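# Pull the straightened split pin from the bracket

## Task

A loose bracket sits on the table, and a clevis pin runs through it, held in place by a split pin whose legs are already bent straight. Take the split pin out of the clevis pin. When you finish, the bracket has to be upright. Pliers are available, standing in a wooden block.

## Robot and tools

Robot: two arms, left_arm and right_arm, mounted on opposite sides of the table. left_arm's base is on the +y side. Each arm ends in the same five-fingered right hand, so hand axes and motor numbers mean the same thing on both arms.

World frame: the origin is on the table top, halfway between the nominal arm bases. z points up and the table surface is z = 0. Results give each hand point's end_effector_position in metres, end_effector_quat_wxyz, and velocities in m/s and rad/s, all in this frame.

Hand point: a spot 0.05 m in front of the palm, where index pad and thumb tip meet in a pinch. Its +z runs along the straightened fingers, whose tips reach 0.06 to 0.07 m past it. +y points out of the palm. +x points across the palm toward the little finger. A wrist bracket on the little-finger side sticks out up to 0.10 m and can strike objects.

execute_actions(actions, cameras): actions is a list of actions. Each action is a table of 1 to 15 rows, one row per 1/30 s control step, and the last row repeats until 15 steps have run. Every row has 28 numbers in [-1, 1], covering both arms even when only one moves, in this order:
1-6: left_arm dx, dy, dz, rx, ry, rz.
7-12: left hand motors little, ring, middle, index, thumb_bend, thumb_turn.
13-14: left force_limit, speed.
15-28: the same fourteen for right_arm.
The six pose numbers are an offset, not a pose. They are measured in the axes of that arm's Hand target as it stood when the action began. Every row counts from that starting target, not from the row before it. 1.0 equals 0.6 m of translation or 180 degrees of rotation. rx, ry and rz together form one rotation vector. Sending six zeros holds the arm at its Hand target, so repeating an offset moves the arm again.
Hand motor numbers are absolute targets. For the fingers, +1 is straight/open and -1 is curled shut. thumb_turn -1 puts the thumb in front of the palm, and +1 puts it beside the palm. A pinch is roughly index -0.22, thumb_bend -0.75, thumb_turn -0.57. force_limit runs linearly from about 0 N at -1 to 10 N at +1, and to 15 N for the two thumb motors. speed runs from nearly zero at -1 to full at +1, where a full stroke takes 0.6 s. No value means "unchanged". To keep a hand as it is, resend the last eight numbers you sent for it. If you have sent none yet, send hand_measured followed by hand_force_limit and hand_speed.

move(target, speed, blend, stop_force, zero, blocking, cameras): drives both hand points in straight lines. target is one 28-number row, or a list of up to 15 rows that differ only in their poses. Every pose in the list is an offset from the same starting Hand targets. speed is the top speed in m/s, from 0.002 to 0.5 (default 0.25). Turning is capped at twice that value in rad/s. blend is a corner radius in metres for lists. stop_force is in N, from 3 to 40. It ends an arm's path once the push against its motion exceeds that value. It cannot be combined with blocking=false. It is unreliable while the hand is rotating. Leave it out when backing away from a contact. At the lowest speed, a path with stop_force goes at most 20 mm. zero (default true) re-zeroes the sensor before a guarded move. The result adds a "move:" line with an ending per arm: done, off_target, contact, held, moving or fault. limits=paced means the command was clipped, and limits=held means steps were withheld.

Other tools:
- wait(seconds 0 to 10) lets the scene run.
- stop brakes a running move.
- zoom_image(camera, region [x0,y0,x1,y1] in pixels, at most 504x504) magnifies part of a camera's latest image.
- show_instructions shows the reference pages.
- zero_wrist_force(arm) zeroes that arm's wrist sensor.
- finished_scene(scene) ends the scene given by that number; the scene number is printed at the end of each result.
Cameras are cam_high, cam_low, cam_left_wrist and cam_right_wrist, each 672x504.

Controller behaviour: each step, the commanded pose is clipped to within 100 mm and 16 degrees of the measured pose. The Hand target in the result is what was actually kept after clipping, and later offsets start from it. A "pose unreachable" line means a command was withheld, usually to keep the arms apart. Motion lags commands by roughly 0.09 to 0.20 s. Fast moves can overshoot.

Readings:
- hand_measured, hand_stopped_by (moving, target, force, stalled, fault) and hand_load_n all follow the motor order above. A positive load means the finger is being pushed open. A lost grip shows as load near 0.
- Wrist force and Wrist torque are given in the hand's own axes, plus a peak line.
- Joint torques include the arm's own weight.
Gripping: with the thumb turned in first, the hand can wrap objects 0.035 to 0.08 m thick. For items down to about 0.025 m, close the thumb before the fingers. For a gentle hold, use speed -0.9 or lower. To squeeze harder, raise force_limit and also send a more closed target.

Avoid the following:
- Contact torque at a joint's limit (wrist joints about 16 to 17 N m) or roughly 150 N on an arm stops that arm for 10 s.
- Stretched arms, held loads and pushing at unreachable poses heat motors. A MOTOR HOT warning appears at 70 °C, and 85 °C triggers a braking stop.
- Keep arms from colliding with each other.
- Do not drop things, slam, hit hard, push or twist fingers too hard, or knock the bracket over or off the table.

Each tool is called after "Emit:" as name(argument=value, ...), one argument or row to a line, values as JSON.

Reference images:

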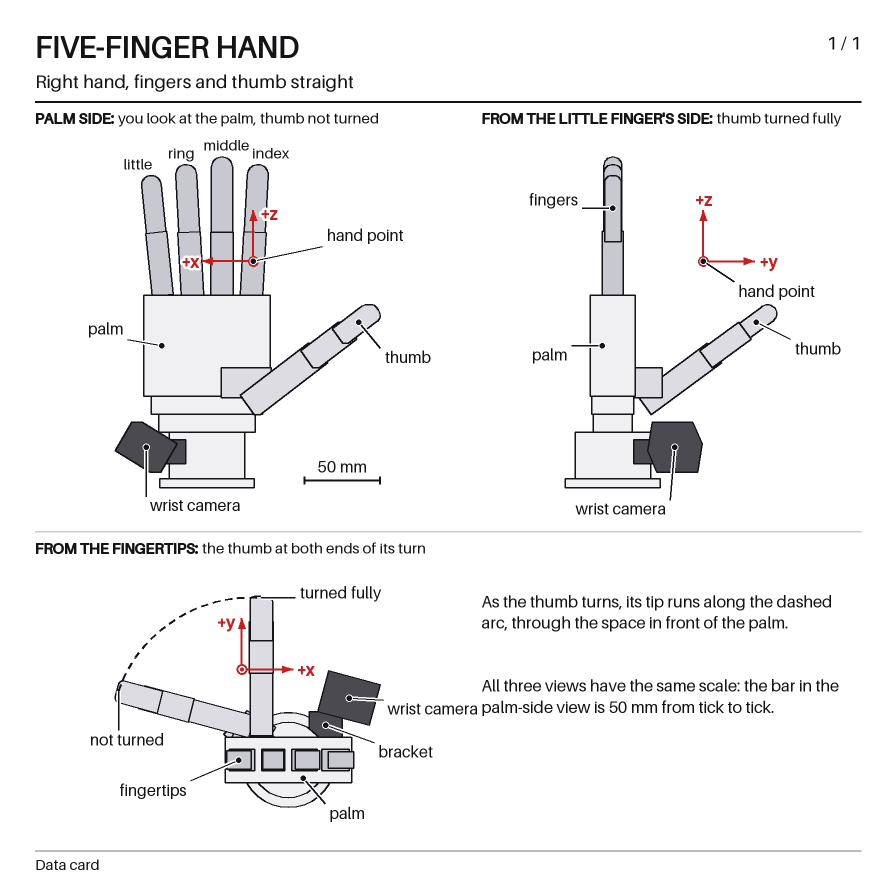

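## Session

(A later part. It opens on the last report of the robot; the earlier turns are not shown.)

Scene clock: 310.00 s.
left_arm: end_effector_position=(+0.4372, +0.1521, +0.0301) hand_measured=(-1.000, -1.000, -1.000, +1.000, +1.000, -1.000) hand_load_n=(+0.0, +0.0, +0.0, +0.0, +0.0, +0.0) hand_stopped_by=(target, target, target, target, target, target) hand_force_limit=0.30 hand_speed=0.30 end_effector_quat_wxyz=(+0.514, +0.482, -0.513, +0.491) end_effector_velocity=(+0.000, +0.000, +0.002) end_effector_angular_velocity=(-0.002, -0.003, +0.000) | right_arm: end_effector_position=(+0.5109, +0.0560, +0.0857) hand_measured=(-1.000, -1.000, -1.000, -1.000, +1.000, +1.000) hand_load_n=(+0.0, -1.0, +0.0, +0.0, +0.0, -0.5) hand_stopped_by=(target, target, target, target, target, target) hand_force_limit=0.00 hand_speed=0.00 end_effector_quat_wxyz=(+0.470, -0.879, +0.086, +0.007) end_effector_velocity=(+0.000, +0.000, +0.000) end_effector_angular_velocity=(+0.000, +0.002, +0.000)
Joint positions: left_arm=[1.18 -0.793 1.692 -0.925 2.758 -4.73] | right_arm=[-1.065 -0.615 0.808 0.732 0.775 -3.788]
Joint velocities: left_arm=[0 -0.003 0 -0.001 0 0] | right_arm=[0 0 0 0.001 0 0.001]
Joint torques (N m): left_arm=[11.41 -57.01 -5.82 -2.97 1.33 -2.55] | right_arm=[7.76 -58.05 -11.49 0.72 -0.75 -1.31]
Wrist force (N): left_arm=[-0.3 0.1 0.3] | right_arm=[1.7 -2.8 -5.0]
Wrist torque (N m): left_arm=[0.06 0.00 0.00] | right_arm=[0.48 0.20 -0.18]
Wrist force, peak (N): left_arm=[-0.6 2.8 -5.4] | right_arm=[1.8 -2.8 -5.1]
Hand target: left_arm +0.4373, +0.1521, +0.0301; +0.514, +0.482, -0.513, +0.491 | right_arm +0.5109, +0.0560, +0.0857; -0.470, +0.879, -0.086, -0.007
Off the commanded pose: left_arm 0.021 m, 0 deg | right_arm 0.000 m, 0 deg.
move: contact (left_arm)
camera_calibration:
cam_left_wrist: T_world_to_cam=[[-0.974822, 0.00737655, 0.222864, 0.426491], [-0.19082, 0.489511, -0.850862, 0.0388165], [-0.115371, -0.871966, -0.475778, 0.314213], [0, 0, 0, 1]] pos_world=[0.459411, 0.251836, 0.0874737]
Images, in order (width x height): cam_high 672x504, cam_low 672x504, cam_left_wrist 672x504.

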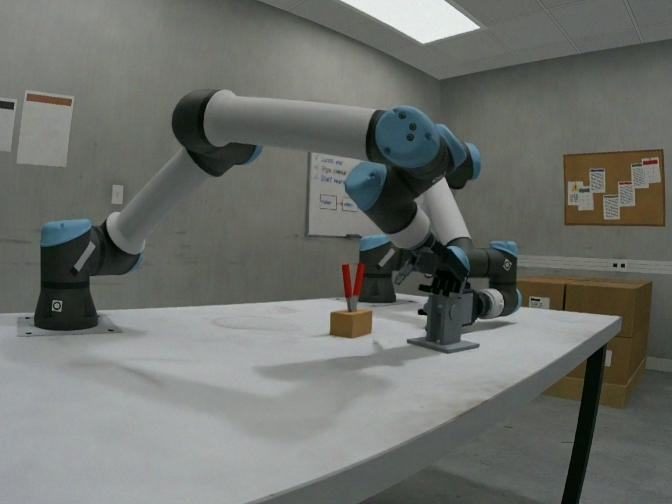

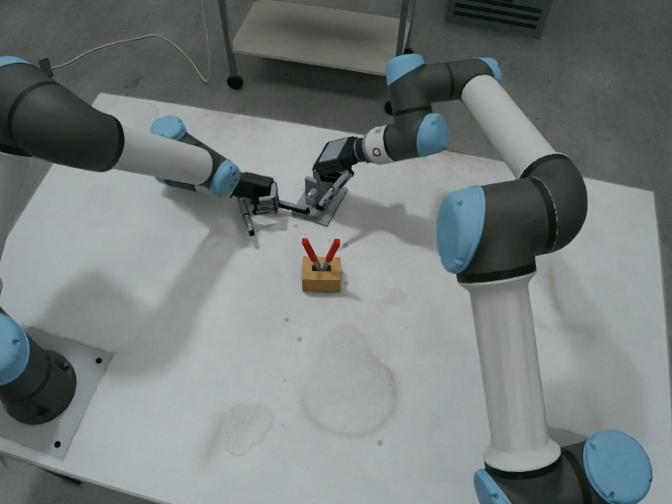

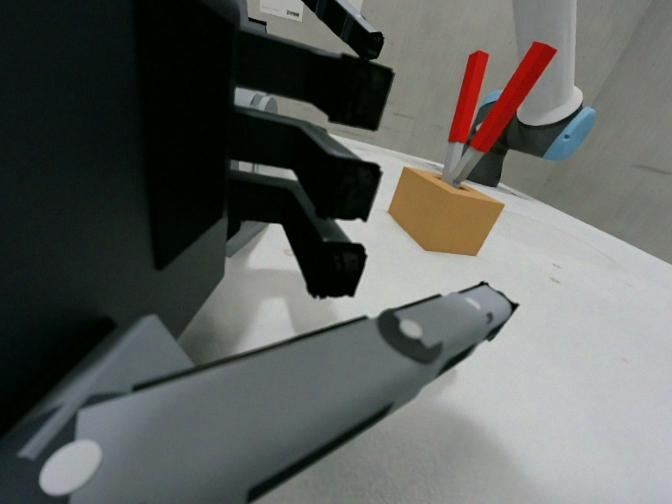

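Emit:
move(
  target=[0,0,-0.02,0,0,0,-1,-1,-1,1,1,-1,0.3,0.3,0,0,0,0,0,0,-1,-1,-1,-1,1,1,0,0],
  speed=0.05,
  cameras=[],
)

Emit:
move(
  target=[-0.0117,0,0,0,0,0,-1,-1,-1,1,1,-1,0.3,0.3,0,0,0,0,0,0,-1,-1,-1,-1,1,1,0,0],
  speed=0.02,
  stop_force=4,
  cameras=["cam_low","cam_high"],
)

Emit:
zoom_image(
  camera="cam_low",
  region=[290, 175, 330, 225],
)

Scene clock: 318.20 s.
left_arm: end_effector_position=(+0.4379, +0.1638, +0.0300) hand_measured=(-1.000, -1.000, -1.000, +1.000, +1.000, -1.000) hand_load_n=(+0.0, +0.0, +0.0, +0.0, +0.0, +0.5) hand_stopped_by=(target, target, target, target, target, target) hand_force_limit=0.30 hand_speed=0.30 end_effector_quat_wxyz=(+0.514, +0.482, -0.513, +0.491) end_effector_velocity=(+0.000, +0.002, +0.000) end_effector_angular_velocity=(-0.001, -0.002, +0.000) | right_arm: end_effector_position=(+0.5109, +0.0560, +0.0857) hand_measured=(-1.000, -1.000, -1.000, -1.000, +1.000, +1.000) hand_load_n=(+0.0, -1.5, +0.0, +0.0, +0.0, -0.5) hand_stopped_by=(target, target, target, target, target, target) hand_force_limit=0.00 hand_speed=0.00 end_effector_quat_wxyz=(+0.470, -0.879, +0.086, +0.007) end_effector_velocity=(-0.001, +0.001, +0.000) end_effector_angular_velocity=(+0.000, +0.001, +0.001)
Joint positions: left_arm=[1.2 -0.796 1.697 -0.93 2.778 -4.731] | right_arm=[-1.065 -0.615 0.808 0.732 0.775 -3.788]
Joint velocities: left_arm=[0.003 0.001 0.001 -0.003 0.003 0] | right_arm=[0.002 0 0 0.001 0 0.001]
Joint torques (N m): left_arm=[10.9 -57.7 -5.46 -3.18 1.31 -2.5] | right_arm=[7.79 -57.95 -11.56 3.27 -0.72 -1.28]
Wrist force (N): left_arm=[-0.4 0.0 0.4] | right_arm=[1.6 -2.7 -4.8]
Wrist torque (N m): left_arm=[0.04 0.00 -0.01] | right_arm=[0.47 0.22 -0.19]
Wrist force, peak (N): left_arm=[-0.6 0.3 0.8] | right_arm=[1.7 -2.8 -5.1]
Hand target: left_arm +0.4379, +0.1641, +0.0300; +0.514, +0.482, -0.513, +0.491 | right_arm +0.5109, +0.0560, +0.0857; -0.470, +0.879, -0.086, -0.007
Off the commanded pose: left_arm 0.000 m, 0 deg | right_arm 0.000 m, 0 deg.
move: done
No camera images: "cameras" was empty.

Scene clock: 319.67 s.
left_arm: end_effector_position=(+0.4380, +0.1640, +0.0230) hand_measured=(-1.000, -1.000, -1.000, +1.000, +1.000, -1.000) hand_load_n=(-0.5, +0.0, +0.0, +0.0, +0.0, +0.5) hand_stopped_by=(target, target, target, target, target, target) hand_force_limit=0.30 hand_speed=0.30 end_effector_quat_wxyz=(+0.514, +0.482, -0.513, +0.491) end_effector_velocity=(+0.000, +0.000, +0.000) end_effector_angular_velocity=(+0.000, +0.000, +0.000) | right_arm: end_effector_position=(+0.5109, +0.0560, +0.0857) hand_measured=(-1.000, -1.000, -1.000, -1.000, +1.000, +1.000) hand_load_n=(+0.0, -1.5, +0.0, +0.0, +0.0, +0.0) hand_stopped_by=(target, target, target, target, target, target) hand_force_limit=0.00 hand_speed=0.00 end_effector_quat_wxyz=(+0.470, -0.879, +0.086, +0.007) end_effector_velocity=(-0.001, +0.001, +0.000) end_effector_angular_velocity=(+0.000, +0.000, +0.001)
Joint positions: left_arm=[1.201 -0.782 1.697 -0.943 2.779 -4.731] | right_arm=[-1.065 -0.615 0.808 0.732 0.775 -3.788]
Joint velocities: left_arm=[0 0 0 0.001 0 0] | right_arm=[0.001 0 0 0 0 0]
Joint torques (N m): left_arm=[1.59 -39.07 -18.61 -3.13 -1.36 0.27] | right_arm=[7.94 -57.98 -11.8 3.33 -0.57 -1.3]
Wrist force (N): left_arm=[-0.5 0.3 0.4] | right_arm=[1.7 -2.5 -4.9]
Wrist torque (N m): left_arm=[0.10 0.03 -0.01] | right_arm=[0.51 0.21 -0.18]
Wrist force, peak (N): left_arm=[-0.5 0.5 0.5] | right_arm=[1.9 -2.6 -5.0]
Hand target: left_arm +0.4380, +0.1640, +0.0230; +0.514, +0.482, -0.513, +0.491 | right_arm +0.5109, +0.0560, +0.0857; -0.470, +0.879, -0.086, -0.007
Off the commanded pose: left_arm 0.000 m, 0 deg | right_arm 0.000 m, 0 deg.
move: done
Images, in order (width x height): cam_high 672x504, cam_low 672x504.

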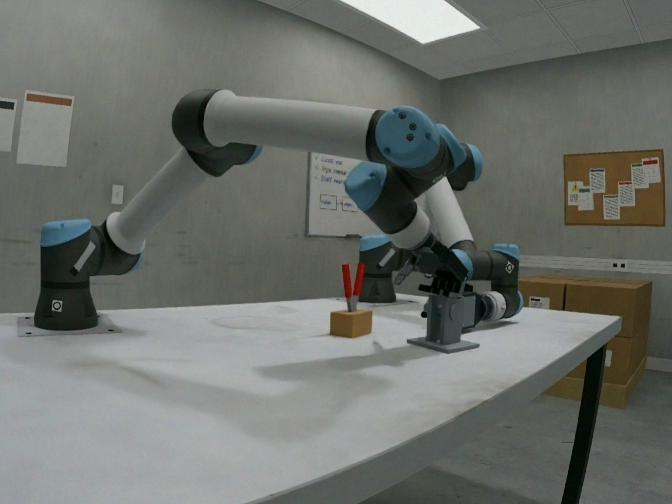

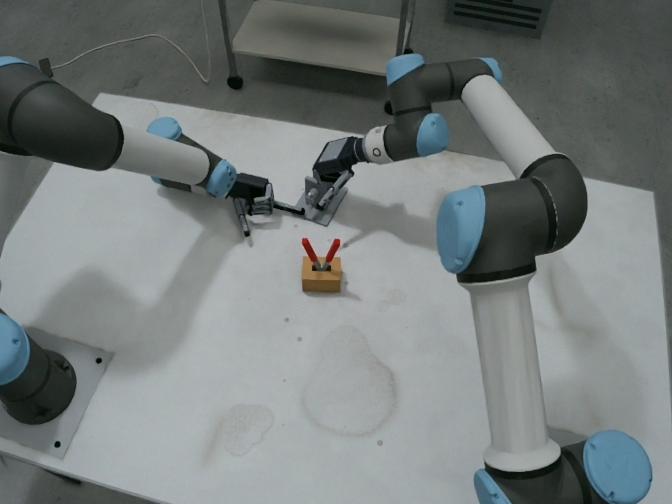

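Scaled by 10.080 from the camera's 672x504 image, which has a finer 960x720 frame.

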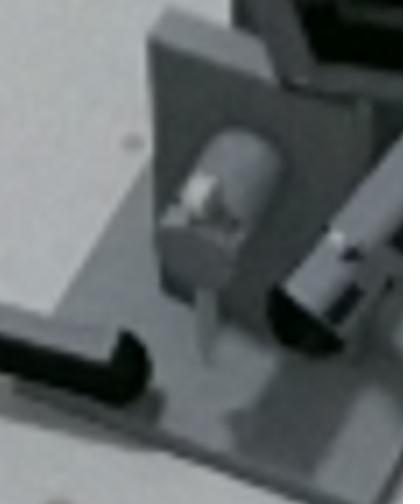

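Emit:
move(
  target=[0,0,0.06,0,0,0,-1,-1,-1,1,1,-1,0.3,0.3,0,0,0,0,0,0,-1,-1,-1,-1,1,1,0,0],
  speed=0.03,
  stop_force=4,
  cameras=["cam_low","cam_high"],
)

Emit:
zoom_image(
  camera="cam_low",
  region=[290, 175, 330, 225],
)

Emit:
zoom_image(
  camera="cam_high",
  region=[400, 280, 470, 360],
)

Scene clock: 326.50 s.
left_arm: end_effector_position=(+0.4360, +0.1280, +0.0234) hand_measured=(-1.000, -1.000, -1.000, +1.000, +1.000, -1.000) hand_load_n=(+0.0, +0.0, +0.0, +0.0, +0.0, +0.0) hand_stopped_by=(target, target, target, target, target, target) hand_force_limit=0.30 hand_speed=0.30 end_effector_quat_wxyz=(+0.514, +0.482, -0.513, +0.491) end_effector_velocity=(+0.000, +0.000, +0.001) end_effector_angular_velocity=(-0.001, -0.001, +0.000) | right_arm: end_effector_position=(+0.5109, +0.0560, +0.0857) hand_measured=(-1.000, -1.000, -1.000, -1.000, +1.000, +1.000) hand_load_n=(+0.0, -1.5, +0.0, +0.0, -0.5, -0.5) hand_stopped_by=(target, target, target, target, target, target) hand_force_limit=0.00 hand_speed=0.00 end_effector_quat_wxyz=(+0.470, -0.879, +0.086, +0.007) end_effector_velocity=(+0.000, +0.000, +0.000) end_effector_angular_velocity=(+0.000, -0.001, +0.000)
Joint positions: left_arm=[1.14 -0.774 1.677 -0.927 2.718 -4.727] | right_arm=[-1.065 -0.615 0.808 0.732 0.775 -3.788]
Joint velocities: left_arm=[0 -0.001 0 0 0.001 0] | right_arm=[0 0 0 0 0 -0.001]
Joint torques (N m): left_arm=[-8.38 -39.63 -21.35 1.38 -1.3 2.72] | right_arm=[7.4 -57.81 -11.85 3.45 -0.61 -1.26]
Wrist force (N): left_arm=[0.0 0.3 0.4] | right_arm=[1.5 -2.7 -4.9]
Wrist torque (N m): left_arm=[0.09 -0.03 0.03] | right_arm=[0.49 0.23 -0.19]
Wrist force, peak (N): left_arm=[-0.6 0.6 0.6] | right_arm=[1.7 -2.7 -5.1]
Hand target: left_arm +0.4360, +0.1280, +0.0234; +0.514, +0.482, -0.513, +0.491 | right_arm +0.5109, +0.0560, +0.0857; -0.470, +0.879, -0.086, -0.007
Off the commanded pose: left_arm 0.000 m, 0 deg | right_arm 0.000 m, 0 deg.
move: done
Images, in order (width x height): cam_high 672x504, cam_low 672x504.

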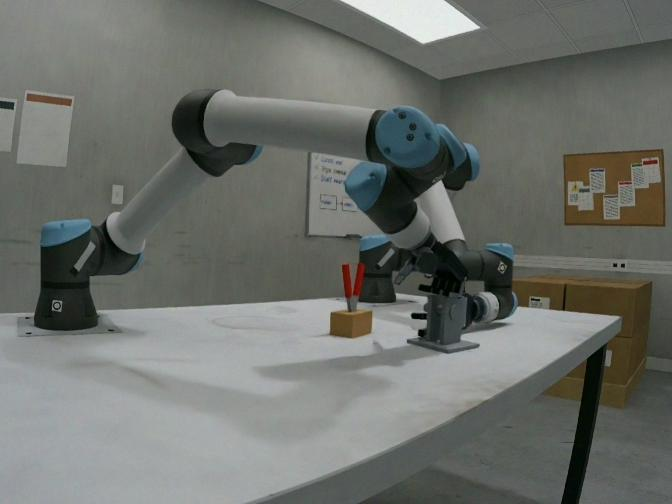

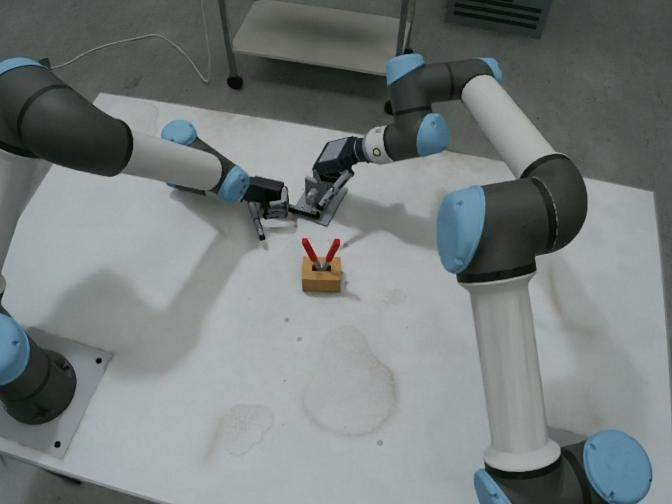

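Scaled by 10.080 from the camera's 672x504 image, which has a finer 960x720 frame.

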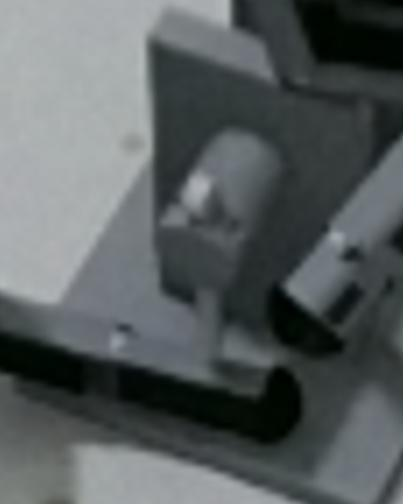

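Scaled by 6.300 from the camera's 672x504 image, which has a finer 960x720 frame.

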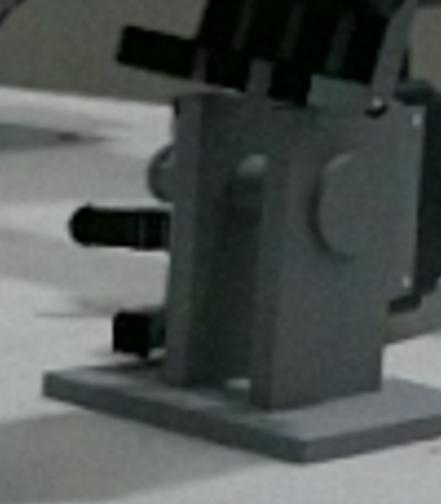

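Emit:
move(
  target=[0,0.0067,0,0,0,0,-1,-1,-1,1,1,-1,0.3,0.3,0.0016,0.0137,0.0093,0,0,0,-1,-1,-1,-1,1,1,0,0],
  speed=0.01,
  stop_force=22,
  cameras=[],
)

Emit:
move(
  target=[0.015,0,0,0,0,0,-1,-1,-1,1,1,-1,0.3,0.3,0,0,0,0,0,0,-1,-1,-1,-1,1,1,0,0],
  speed=0.01,
  stop_force=6,
  cameras=["cam_low","cam_high"],
)

Emit:
zoom_image(
  camera="cam_low",
  region=[290, 175, 330, 225],
)

Scene clock: 337.63 s.
left_arm: end_effector_position=(+0.4319, +0.1282, +0.0233) hand_measured=(-1.000, -1.000, -1.000, +1.000, +1.000, -1.000) hand_load_n=(+0.0, +0.0, +0.0, +0.0, +0.0, +0.0) hand_stopped_by=(target, target, target, target, target, target) hand_force_limit=0.30 hand_speed=0.30 end_effector_quat_wxyz=(+0.514, +0.482, -0.513, +0.491) end_effector_velocity=(+0.000, +0.000, +0.000) end_effector_angular_velocity=(+0.000, +0.000, +0.000) | right_arm: end_effector_position=(+0.5110, +0.0560, +0.0846) hand_measured=(-1.000, -1.000, -1.000, -1.000, +1.000, +1.000) hand_load_n=(+0.0, -7.5, +0.0, +0.0, +0.0, +0.0) hand_stopped_by=(target, target, target, target, target, target) hand_force_limit=0.00 hand_speed=0.00 end_effector_quat_wxyz=(+0.470, -0.879, +0.086, +0.007) end_effector_velocity=(-0.001, +0.000, +0.000) end_effector_angular_velocity=(-0.001, +0.002, +0.001)
Joint positions: left_arm=[1.137 -0.78 1.69 -0.935 2.715 -4.727] | right_arm=[-1.065 -0.614 0.81 0.729 0.775 -3.788]
Joint velocities: left_arm=[0 0 0 0 0 0] | right_arm=[0 0 0 0.002 0 0]
Joint torques (N m): left_arm=[-6.64 -56.7 -5.78 -3.42 -1.26 1.56] | right_arm=[7.03 -39.78 -10.85 4.35 -0.64 2]
Wrist force (N): left_arm=[0.1 0.4 0.2] | right_arm=[6.9 -17.5 -23.5]
Wrist torque (N m): left_arm=[0.13 -0.04 0.03] | right_arm=[0.93 1.06 -0.75]
Wrist force, peak (N): left_arm=[-0.1 0.5 0.6] | right_arm=[8.7 -20.6 -28.8]
Hand target: left_arm +0.4319, +0.1282, +0.0233; +0.514, +0.482, -0.513, +0.491 | right_arm +0.5110, +0.0560, +0.0846; -0.470, +0.879, -0.086, -0.007
Off the commanded pose: left_arm 0.000 m, 0 deg | right_arm 0.009 m, 0 deg.
move: contact (right_arm)
No camera images: "cameras" was empty.

Scene clock: 339.50 s.
left_arm: end_effector_position=(+0.4319, +0.1283, +0.0323) hand_measured=(-1.000, -1.000, -1.000, +1.000, +1.000, -1.000) hand_load_n=(+0.0, +0.0, +0.0, +0.0, +0.0, +0.0) hand_stopped_by=(target, target, target, target, target, target) hand_force_limit=0.30 hand_speed=0.30 end_effector_quat_wxyz=(+0.514, +0.482, -0.513, +0.491) end_effector_velocity=(+0.000, +0.000, +0.001) end_effector_angular_velocity=(+0.000, +0.001, +0.000) | right_arm: end_effector_position=(+0.5110, +0.0560, +0.0846) hand_measured=(-1.000, -1.000, -1.000, -1.000, +1.000, +1.000) hand_load_n=(+0.0, -7.5, +0.0, +0.0, +0.0, +0.0) hand_stopped_by=(target, target, target, target, target, target) hand_force_limit=0.00 hand_speed=0.00 end_effector_quat_wxyz=(+0.470, -0.879, +0.086, +0.007) end_effector_velocity=(+0.000, +0.000, +0.000) end_effector_angular_velocity=(+0.000, -0.002, +0.000)
Joint positions: left_arm=[1.137 -0.797 1.691 -0.918 2.715 -4.727] | right_arm=[-1.065 -0.614 0.81 0.729 0.775 -3.788]
Joint velocities: left_arm=[0 -0.001 0 0.002 0 0] | right_arm=[0 -0.001 0 -0.001 0 -0.001]
Joint torques (N m): left_arm=[9.13 -56.94 -10.39 1.52 1.3 2.65] | right_arm=[7.09 -39.78 -10.17 3.54 -0.63 3.22]
Wrist force (N): left_arm=[-0.6 0.1 0.2] | right_arm=[6.9 -17.2 -23.6]
Wrist torque (N m): left_arm=[0.08 0.02 -0.02] | right_arm=[0.97 1.06 -0.74]
Wrist force, peak (N): left_arm=[-0.8 0.3 0.3] | right_arm=[6.9 -17.5 -23.9]
Hand target: left_arm +0.4319, +0.1283, +0.0323; +0.514, +0.482, -0.513, +0.491 | right_arm +0.5110, +0.0560, +0.0846; -0.470, +0.879, -0.086, -0.007
Off the commanded pose: left_arm 0.000 m, 0 deg | right_arm 0.000 m, 0 deg.
move: done
Images, in order (width x height): cam_high 672x504, cam_low 672x504.

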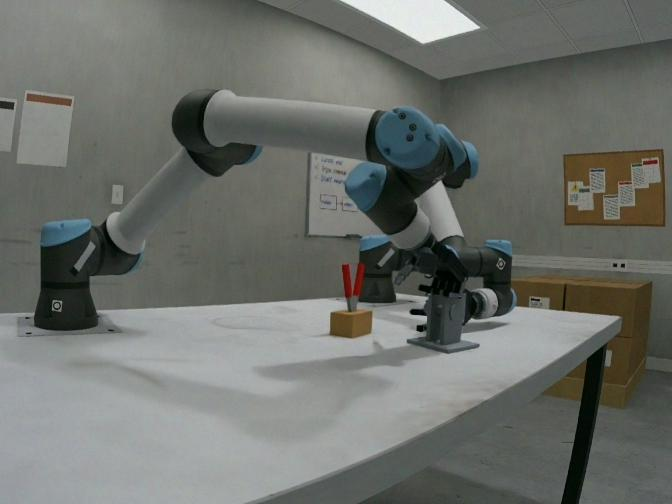

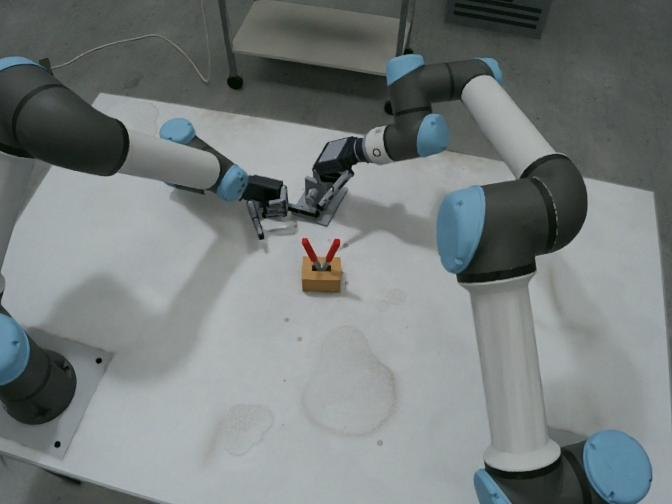

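Scaled by 10.080 from the camera's 672x504 image, which has a finer 960x720 frame.

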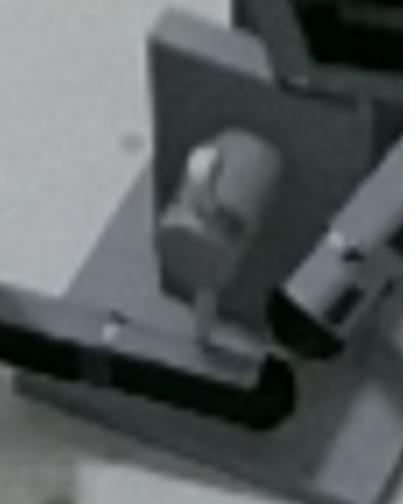

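Emit:
move(
  target=[0.015,0,0,0,0,0,-1,-1,-1,1,1,-1,0.3,0.3,0,0,0,0,0,0,-1,-1,-1,-1,1,1,0,0],
  speed=0.01,
  stop_force=30,
  cameras=["cam_low"],
)

Emit:
zoom_image(
  camera="cam_low",
  region=[290, 175, 330, 225],
)

Scene clock: 347.87 s.
left_arm: end_effector_position=(+0.4318, +0.1284, +0.0413) hand_measured=(-1.000, -1.000, -1.000, +1.000, +1.000, -1.000) hand_load_n=(+0.0, +0.0, +0.0, +0.0, +0.0, +0.5) hand_stopped_by=(target, target, target, target, target, target) hand_force_limit=0.30 hand_speed=0.30 end_effector_quat_wxyz=(+0.514, +0.482, -0.513, +0.491) end_effector_velocity=(+0.000, +0.000, +0.000) end_effector_angular_velocity=(+0.000, +0.000, -0.001) | right_arm: end_effector_position=(+0.5110, +0.0560, +0.0846) hand_measured=(-1.000, -1.000, -1.000, -1.000, +1.000, +1.000) hand_load_n=(+0.0, -7.5, +0.0, +0.0, +0.0, +0.0) hand_stopped_by=(target, target, target, target, target, target) hand_force_limit=0.00 hand_speed=0.00 end_effector_quat_wxyz=(+0.470, -0.879, +0.086, +0.007) end_effector_velocity=(-0.001, +0.001, +0.000) end_effector_angular_velocity=(+0.000, +0.000, +0.002)
Joint positions: left_arm=[1.137 -0.814 1.691 -0.902 2.715 -4.727] | right_arm=[-1.065 -0.614 0.81 0.729 0.775 -3.788]
Joint velocities: left_arm=[0 0 0 0 0.001 0] | right_arm=[0.001 0 0 0.001 0 -0.001]
Joint torques (N m): left_arm=[12.46 -61.8 -24.27 0.57 1.38 0.45] | right_arm=[6.68 -39.82 -7.35 1.56 -0.73 3.1]
Wrist force (N): left_arm=[-8.8 0.0 0.8] | right_arm=[6.9 -17.4 -23.5]
Wrist torque (N m): left_arm=[0.04 -0.42 -0.56] | right_arm=[0.93 1.05 -0.74]
Wrist force, peak (N): left_arm=[-8.9 0.2 1.1] | right_arm=[6.9 -17.5 -23.7]
Hand target: left_arm +0.4318, +0.1284, +0.0414; +0.514, +0.482, -0.513, +0.491 | right_arm +0.5110, +0.0560, +0.0846; -0.470, +0.879, -0.086, -0.007
Off the commanded pose: left_arm 0.000 m, 0 deg | right_arm 0.000 m, 0 deg.
move: done
Images, in order (width x height): cam_low 672x504.

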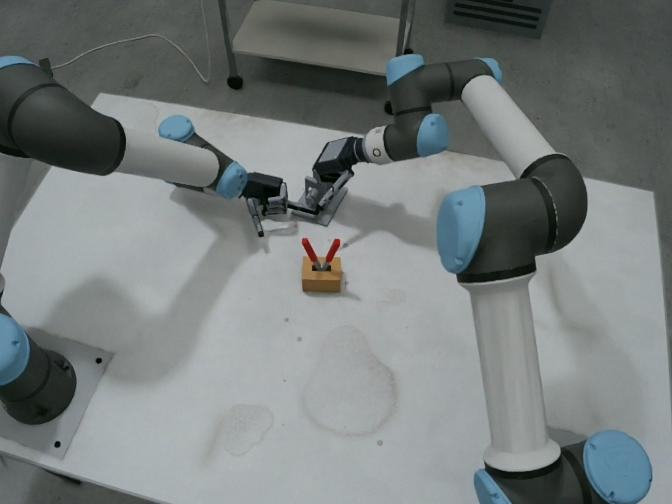

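Scaled by 10.080 from the camera's 672x504 image, which has a finer 960x720 frame.

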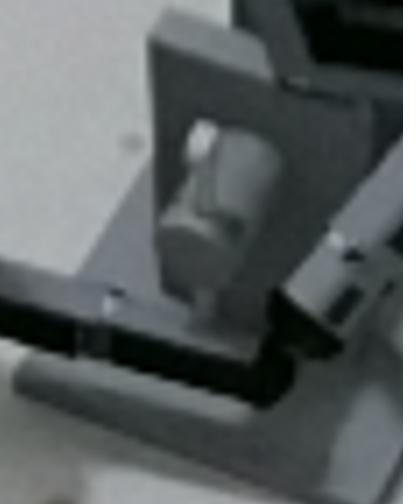

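Emit:
move(
  target=[0.0150,0,0,0,0,0,-1,-1,-1,1,1,-1,0.3,0.3,0,0,0,0,0,0,-1,-1,-1,-1,1,1,0,0],
  speed=0.015,
  stop_force=30,
  cameras=["cam_high","cam_low"],
)

Emit:
zoom_image(
  camera="cam_low",
  region=[290, 175, 330, 225],
)

Emit:
zoom_image(
  camera="cam_high",
  region=[400, 280, 470, 360],
)

Scene clock: 377.37 s.
left_arm: end_effector_position=(+0.4318, +0.1285, +0.0504) hand_measured=(-1.000, -1.000, -1.000, +1.000, +1.000, -1.000) hand_load_n=(+0.0, +0.0, +0.0, +0.0, +0.0, +0.0) hand_stopped_by=(target, target, target, target, target, target) hand_force_limit=0.30 hand_speed=0.30 end_effector_quat_wxyz=(+0.514, +0.482, -0.513, +0.491) end_effector_velocity=(+0.000, +0.000, +0.000) end_effector_angular_velocity=(+0.000, +0.000, +0.000) | right_arm: end_effector_position=(+0.5110, +0.0560, +0.0846) hand_measured=(-1.000, -1.000, -1.000, -1.000, +1.000, +1.000) hand_load_n=(+0.5, -3.0, +0.0, +0.0, +0.0, -0.5) hand_stopped_by=(target, target, target, target, target, target) hand_force_limit=0.00 hand_speed=0.00 end_effector_quat_wxyz=(+0.470, -0.879, +0.086, +0.007) end_effector_velocity=(+0.000, +0.000, +0.000) end_effector_angular_velocity=(+0.001, +0.000, -0.001)
Joint positions: left_arm=[1.137 -0.83 1.691 -0.885 2.715 -4.727] | right_arm=[-1.065 -0.614 0.81 0.729 0.775 -3.788]
Joint velocities: left_arm=[-0.001 0 0 0 0 0] | right_arm=[0 0 0 -0.002 0 0.002]
Joint torques (N m): left_arm=[11.74 -68.93 -26.88 -0.21 1.18 2.32] | right_arm=[5.65 -39.67 -6.44 0.19 -0.9 2.11]
Wrist force (N): left_arm=[-15.2 -0.1 -0.3] | right_arm=[2.7 -9.0 -10.3]
Wrist torque (N m): left_arm=[0.14 -0.77 -0.97] | right_arm=[0.63 0.44 -0.45]
Wrist force, peak (N): left_arm=[-15.5 -0.2 -0.1] | right_arm=[7.0 -17.5 -23.8]
Hand target: left_arm +0.4318, +0.1285, +0.0504; +0.514, +0.482, -0.513, +0.491 | right_arm +0.5110, +0.0560, +0.0846; -0.470, +0.879, -0.086, -0.007
Off the commanded pose: left_arm 0.000 m, 0 deg | right_arm 0.000 m, 0 deg.
move: done
Images, in order (width x height): cam_high 672x504, cam_low 672x504.

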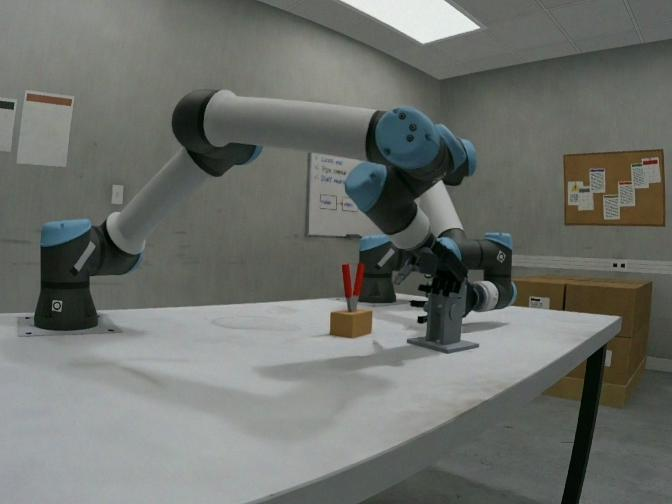

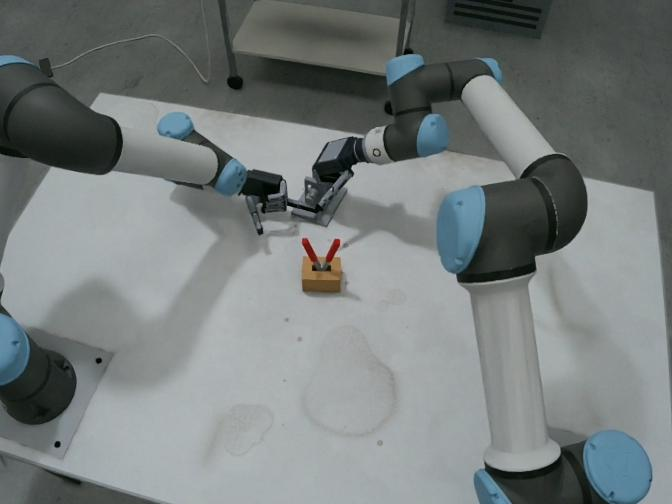

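Scaled by 10.080 from the camera's 672x504 image, which has a finer 960x720 frame.

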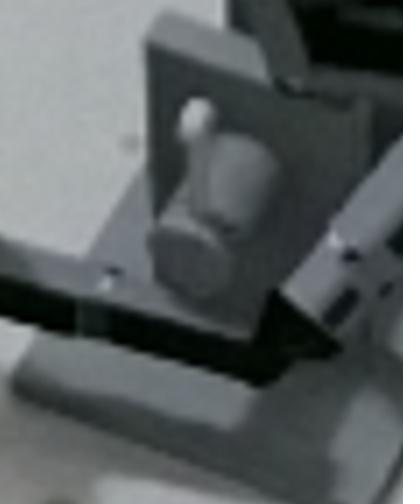

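Scaled by 6.300 from the camera's 672x504 image, which has a finer 960x720 frame.

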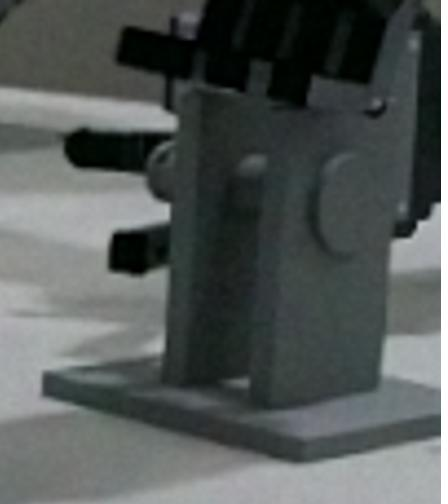

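Excellent. Another 9 mm.

Emit:
move(
  target=[0.0150,0,0,0,0,0,-1,-1,-1,1,1,-1,0.3,0.3,0,0,0,0,0,0,-1,-1,-1,-1,1,1,0,0],
  speed=0.015,
  stop_force=20,
  cameras=["cam_high","cam_low"],
)

Emit:
zoom_image(
  camera="cam_low",
  region=[290, 175, 330, 225],
)

Emit:
zoom_image(
  camera="cam_high",
  region=[400, 280, 470, 360],
)

Scene clock: 382.73 s.
left_arm: end_effector_position=(+0.4317, +0.1286, +0.0594) hand_measured=(-1.000, -1.000, -1.000, +1.000, +1.000, -1.000) hand_load_n=(+0.0, +0.0, +0.0, -1.0, +0.0, +0.0) hand_stopped_by=(target, target, target, target, target, target) hand_force_limit=0.30 hand_speed=0.30 end_effector_quat_wxyz=(+0.514, +0.482, -0.513, +0.491) end_effector_velocity=(+0.000, +0.000, +0.000) end_effector_angular_velocity=(+0.001, +0.001, +0.000) | right_arm: end_effector_position=(+0.5110, +0.0560, +0.0846) hand_measured=(-1.000, -1.000, -1.000, -1.000, +1.000, +1.000) hand_load_n=(+0.0, -3.5, +0.0, +0.0, +0.0, +0.0) hand_stopped_by=(target, target, target, target, target, target) hand_force_limit=0.00 hand_speed=0.00 end_effector_quat_wxyz=(+0.470, -0.879, +0.086, +0.007) end_effector_velocity=(+0.000, +0.000, +0.000) end_effector_angular_velocity=(-0.001, +0.002, +0.000)
Joint positions: left_arm=[1.137 -0.846 1.69 -0.868 2.715 -4.727] | right_arm=[-1.065 -0.614 0.81 0.729 0.775 -3.788]
Joint velocities: left_arm=[0 0 0 0.001 0 0] | right_arm=[0 0 0 0.003 0 0]
Joint torques (N m): left_arm=[9.2 -69.18 -30.65 -0.32 0.27 2.07] | right_arm=[5.84 -39.71 -12.89 0.32 -1.37 -1.77]
Wrist force (N): left_arm=[-18.3 1.0 -1.8] | right_arm=[4.1 -11.2 -12.8]
Wrist torque (N m): left_arm=[0.13 -0.94 -1.15] | right_arm=[0.72 0.55 -0.52]
Wrist force, peak (N): left_arm=[-19.3 0.4 -1.4] | right_arm=[4.3 -11.8 -13.1]
Hand target: left_arm +0.4317, +0.1286, +0.0594; +0.514, +0.482, -0.513, +0.491 | right_arm +0.5110, +0.0560, +0.0846; -0.470, +0.879, -0.086, -0.007
Off the commanded pose: left_arm 0.000 m, 0 deg | right_arm 0.000 m, 0 deg.
move: done
Images, in order (width x height): cam_high 672x504, cam_low 672x504.

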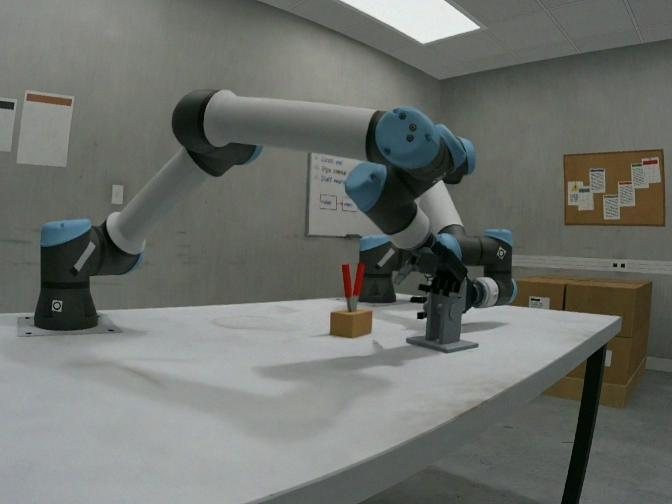

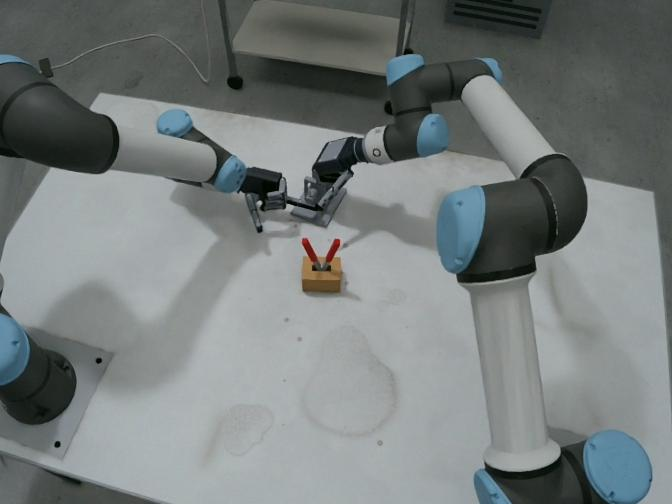

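Scaled by 10.080 from the camera's 672x504 image, which has a finer 960x720 frame.

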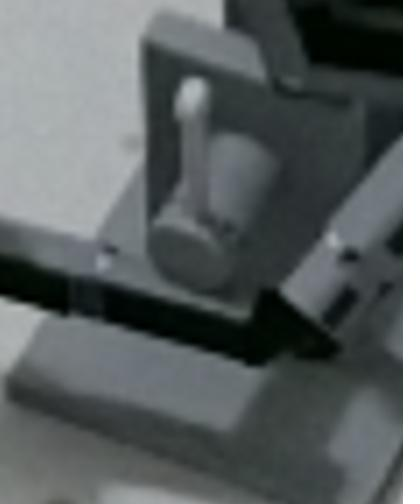

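Scaled by 6.300 from the camera's 672x504 image, which has a finer 960x720 frame.

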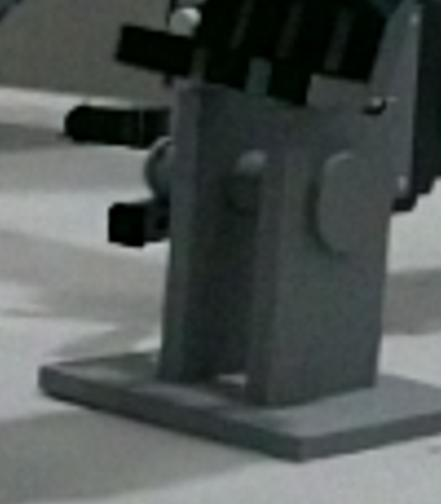

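Emit:
move(
  target=[
    [-0.0083,0,0,0,0,0,-1,-1,-1,1,1,-1,0.3,0.3,0,0,0,0,0,0,-1,-1,-1,-1,1,1,0,0],
    [-0.0083,0,-0.16,0,0,0,-1,-1,-1,1,1,-1,0.3,0.3,0,0,0,0,0,0,-1,-1,-1,-1,1,1,0,0],
    [0.25,0.12,-0.2,0,0,0,-1,-1,-1,1,1,-1,0.3,0.3,0,0,0,0,0,0,-1,-1,-1,-1,1,1,0,0],
  ],
  speed=[0.02,0.15,0.25],
  blend=[0,0.03,0],
  cameras=["cam_high","cam_low"],
)

Emit:
zoom_image(
  camera="cam_low",
  region=[290, 175, 330, 225],
)

Emit:
zoom_image(
  camera="cam_high",
  region=[400, 280, 470, 360],
)

Scene clock: 393.40 s.
left_arm: end_effector_position=(+0.3655, +0.2540, +0.2078) hand_measured=(-1.000, -1.000, -1.000, +1.000, +1.000, -1.000) hand_load_n=(+0.0, +0.0, +0.0, +0.0, +0.0, +0.0) hand_stopped_by=(target, target, target, target, target, target) hand_force_limit=0.30 hand_speed=0.30 end_effector_quat_wxyz=(+0.514, +0.482, -0.513, +0.491) end_effector_velocity=(+0.000, +0.000, +0.000) end_effector_angular_velocity=(+0.001, +0.000, +0.000) | right_arm: end_effector_position=(+0.5110, +0.0560, +0.0846) hand_measured=(-1.000, -1.000, -1.000, -1.000, +1.000, +1.000) hand_load_n=(+0.0, -0.5, +0.0, +0.0, +0.0, -0.5) hand_stopped_by=(target, target, target, target, target, target) hand_force_limit=0.00 hand_speed=0.00 end_effector_quat_wxyz=(+0.470, -0.879, +0.086, +0.007) end_effector_velocity=(+0.001, +0.000, +0.000) end_effector_angular_velocity=(+0.000, -0.002, +0.000)
Joint positions: left_arm=[1.318 -1.243 1.865 -0.664 2.896 -4.745] | right_arm=[-1.065 -0.614 0.81 0.729 0.775 -3.788]
Joint velocities: left_arm=[0 -0.001 0 0.003 0 0.002] | right_arm=[0 0 0 -0.002 0 0]
Joint torques (N m): left_arm=[11.34 -42.91 -24.21 1.35 1.33 2.32] | right_arm=[5 -59.84 -16.23 2.64 -1.83 -1.79]
Wrist force (N): left_arm=[0.0 0.1 0.1] | right_arm=[-2.3 -2.4 -2.3]
Wrist torque (N m): left_arm=[0.08 -0.07 0.01] | right_arm=[0.33 0.18 -0.27]
Wrist force, peak (N): left_arm=[-18.6 1.2 -2.1] | right_arm=[4.0 -11.4 -12.9]
Hand target: left_arm +0.3655, +0.2540, +0.2078; +0.514, +0.482, -0.513, +0.491 | right_arm +0.5110, +0.0560, +0.0846; -0.470, +0.879, -0.086, -0.007
Off the commanded pose: left_arm 0.000 m, 0 deg | right_arm 0.000 m, 0 deg.
move: done
Images, in order (width x height): cam_high 672x504, cam_low 672x504.

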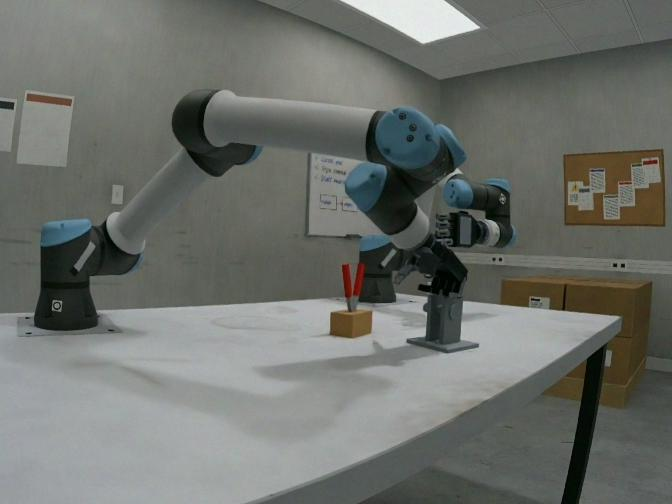

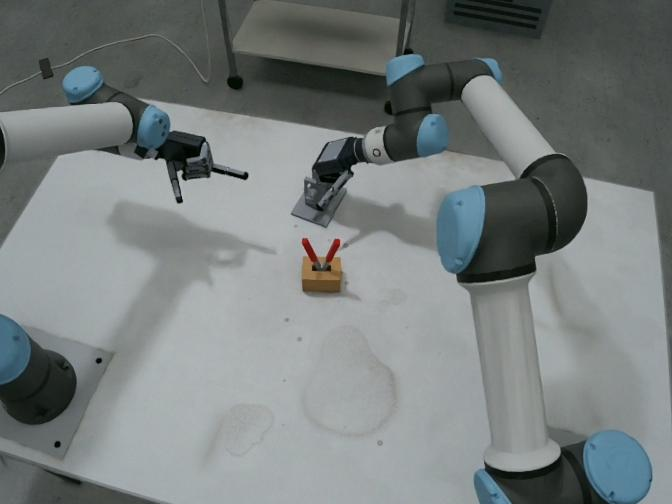

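Scaled by 10.080 from the camera's 672x504 image, which has a finer 960x720 frame.

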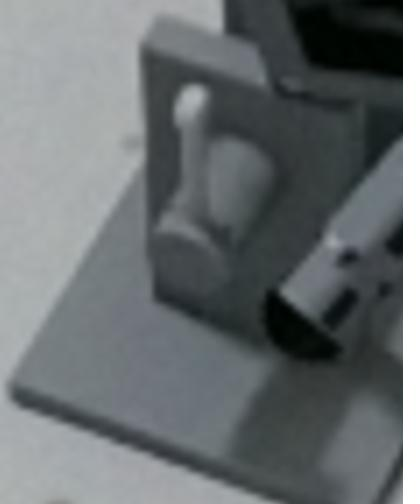

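Scaled by 6.300 from the camera's 672x504 image, which has a finer 960x720 frame.

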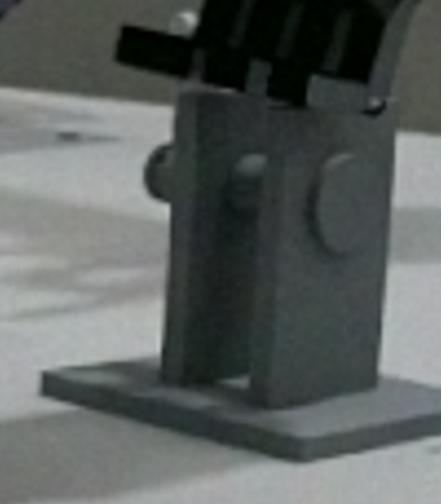

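Emit:
move(
  target=[0.05,0,0,0,0,0.5,-1,-1,1,1,1,1,0.3,0.3,0,0,0,0,0,0,-1,-1,-1,-1,1,1,0,0],
  speed=0.4,
  cameras=[],
)

Scene clock: 404.80 s.
left_arm: end_effector_position=(+0.3653, +0.2544, +0.2380) hand_measured=(-1.000, -1.000, +1.000, +1.000, +1.000, +1.000) hand_load_n=(+0.0, +0.0, +0.0, -0.5, +0.0, -0.5) hand_stopped_by=(target, target, target, target, target, target) hand_force_limit=0.30 hand_speed=0.30 end_effector_quat_wxyz=(-0.017, +0.022, +0.703, -0.711) end_effector_velocity=(+0.000, +0.000, +0.000) end_effector_angular_velocity=(+0.001, +0.002, +0.001) | right_arm: end_effector_position=(+0.5110, +0.0560, +0.0846) hand_measured=(-1.000, -1.000, -1.000, -1.000, +1.000, +1.000) hand_load_n=(+0.0, -0.5, +0.0, +0.0, +0.0, -0.5) hand_stopped_by=(target, target, target, target, target, target) hand_force_limit=0.00 hand_speed=0.00 end_effector_quat_wxyz=(+0.470, -0.879, +0.086, +0.007) end_effector_velocity=(-0.001, +0.000, +0.000) end_effector_angular_velocity=(-0.001, +0.001, +0.000)
Joint positions: left_arm=[1.26 -1.528 2.04 -0.547 2.838 -3.167] | right_arm=[-1.065 -0.614 0.81 0.729 0.775 -3.788]
Joint velocities: left_arm=[0 0 -0.001 0.005 -0.001 0.003] | right_arm=[0 -0.001 0 0.002 0 0]
Joint torques (N m): left_arm=[-9.75 -14.41 -26.71 1.59 -1.34 2.44] | right_arm=[4.57 -58.52 -15.6 2.61 -1.72 -1.69]
Wrist force (N): left_arm=[0.5 0.6 -0.4] | right_arm=[-2.3 -2.5 -2.4]
Wrist torque (N m): left_arm=[0.11 -0.11 0.04] | right_arm=[0.33 0.17 -0.27]
Wrist force, peak (N): left_arm=[0.7 0.6 -0.4] | right_arm=[-2.6 -2.4 -2.6]
Hand target: left_arm +0.3653, +0.2544, +0.2380; -0.016, +0.022, +0.703, -0.710 | right_arm +0.5110, +0.0560, +0.0846; -0.470, +0.879, -0.086, -0.007
Off the commanded pose: left_arm 0.000 m, 0 deg | right_arm 0.000 m, 0 deg.
move: done
No camera images: "cameras" was empty.

Emit:
move(
  target=[-0.175,0.33,0.055,0,-0.072,0,-1,-1,1,1,1,1,0.3,0.3,0,0,0,0,0,0,-1,-1,-1,-1,1,1,0,0],
  speed=0.3,
  cameras=["cam_high","cam_low"],
)

Emit:
zoom_image(
  camera="cam_low",
  region=[270, 165, 330, 225],
)

Emit:
zoom_image(
  camera="cam_high",
  region=[400, 280, 490, 360],
)

Scene clock: 414.70 s.
left_arm: end_effector_position=(+0.4696, +0.2137, +0.0409) hand_measured=(-1.000, -1.000, +1.000, +1.000, +1.000, +1.000) hand_load_n=(+0.0, +0.0, +0.0, +0.0, +0.0, -0.5) hand_stopped_by=(target, target, target, target, target, target) hand_force_limit=0.30 hand_speed=0.30 end_effector_quat_wxyz=(+0.063, -0.059, +0.701, -0.708) end_effector_velocity=(+0.001, +0.000, +0.000) end_effector_angular_velocity=(-0.001, -0.001, +0.001) | right_arm: end_effector_position=(+0.5110, +0.0560, +0.0846) hand_measured=(-1.000, -1.000, -1.000, -1.000, +1.000, +1.000) hand_load_n=(+0.0, -0.5, +0.0, +0.0, +0.0, +0.0) hand_stopped_by=(target, target, target, target, target, target) hand_force_limit=0.00 hand_speed=0.00 end_effector_quat_wxyz=(+0.470, -0.879, +0.086, +0.007) end_effector_velocity=(-0.001, +0.000, +0.000) end_effector_angular_velocity=(+0.000, +0.002, +0.001)
Joint positions: left_arm=[1.187 -1.053 2.071 -1.039 2.539 -3.153] | right_arm=[-1.065 -0.614 0.81 0.729 0.775 -3.788]
Joint velocities: left_arm=[0 0.002 -0.001 -0.003 -0.002 -0.001] | right_arm=[0.001 0 0 0.002 0 0.001]
Joint torques (N m): left_arm=[-7.59 -25.71 -19.26 -3.4 -1.01 -2.28] | right_arm=[3.66 -58.13 -15.08 2.56 -1.72 -1.84]
Wrist force (N): left_arm=[0.1 1.1 0.0] | right_arm=[-2.4 -2.4 -2.4]
Wrist torque (N m): left_arm=[0.18 -0.10 0.01] | right_arm=[0.34 0.19 -0.28]
Wrist force, peak (N): left_arm=[-0.8 1.9 0.4] | right_arm=[-2.7 -2.4 -2.4]
Hand target: left_arm +0.4697, +0.2136, +0.0408; +0.063, -0.059, +0.701, -0.708 | right_arm +0.5110, +0.0560, +0.0846; -0.470, +0.879, -0.086, -0.007
Off the commanded pose: left_arm 0.000 m, 0 deg | right_arm 0.000 m, 0 deg.
move: done
Images, in order (width x height): cam_high 672x504, cam_low 672x504.

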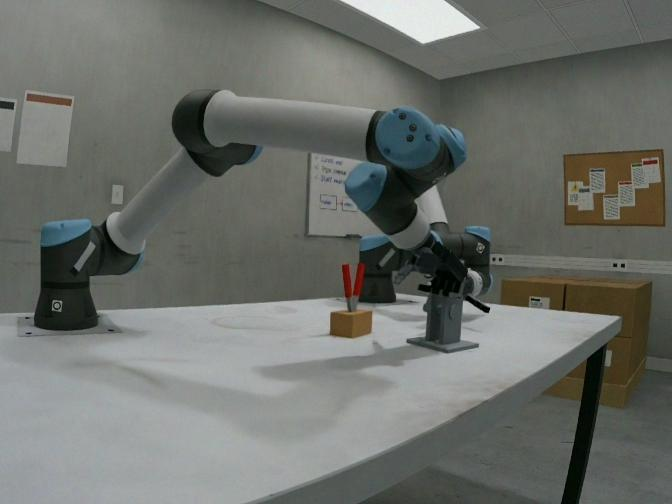

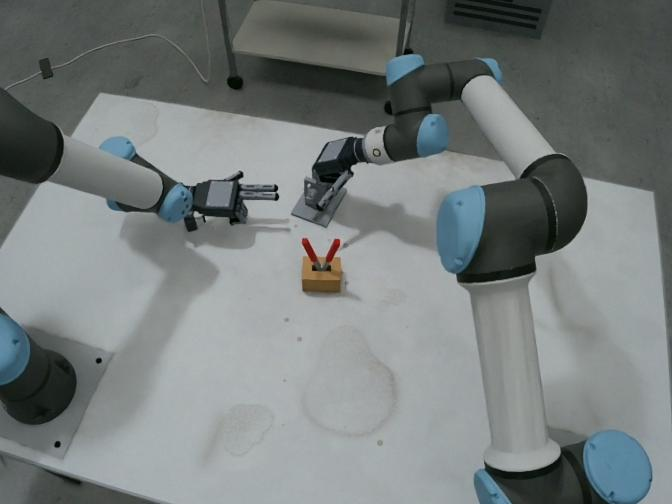

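Scaled by 8.400 from the camera's 672x504 image, which has a finer 960x720 frame.

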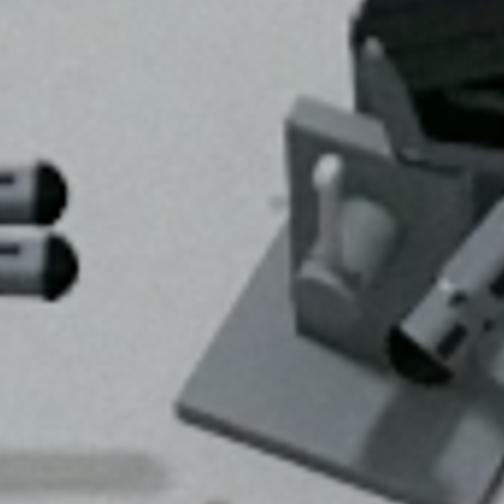

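Scaled by 5.600 from the camera's 672x504 image, which has a finer 960x720 frame.

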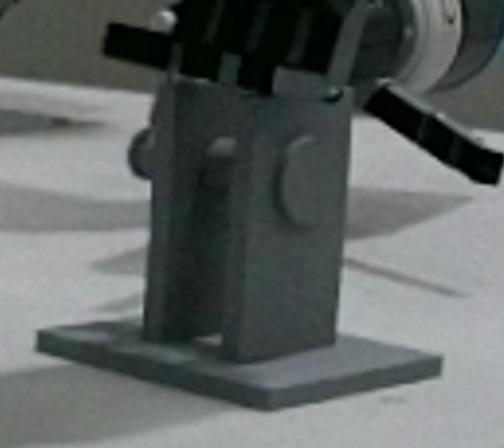

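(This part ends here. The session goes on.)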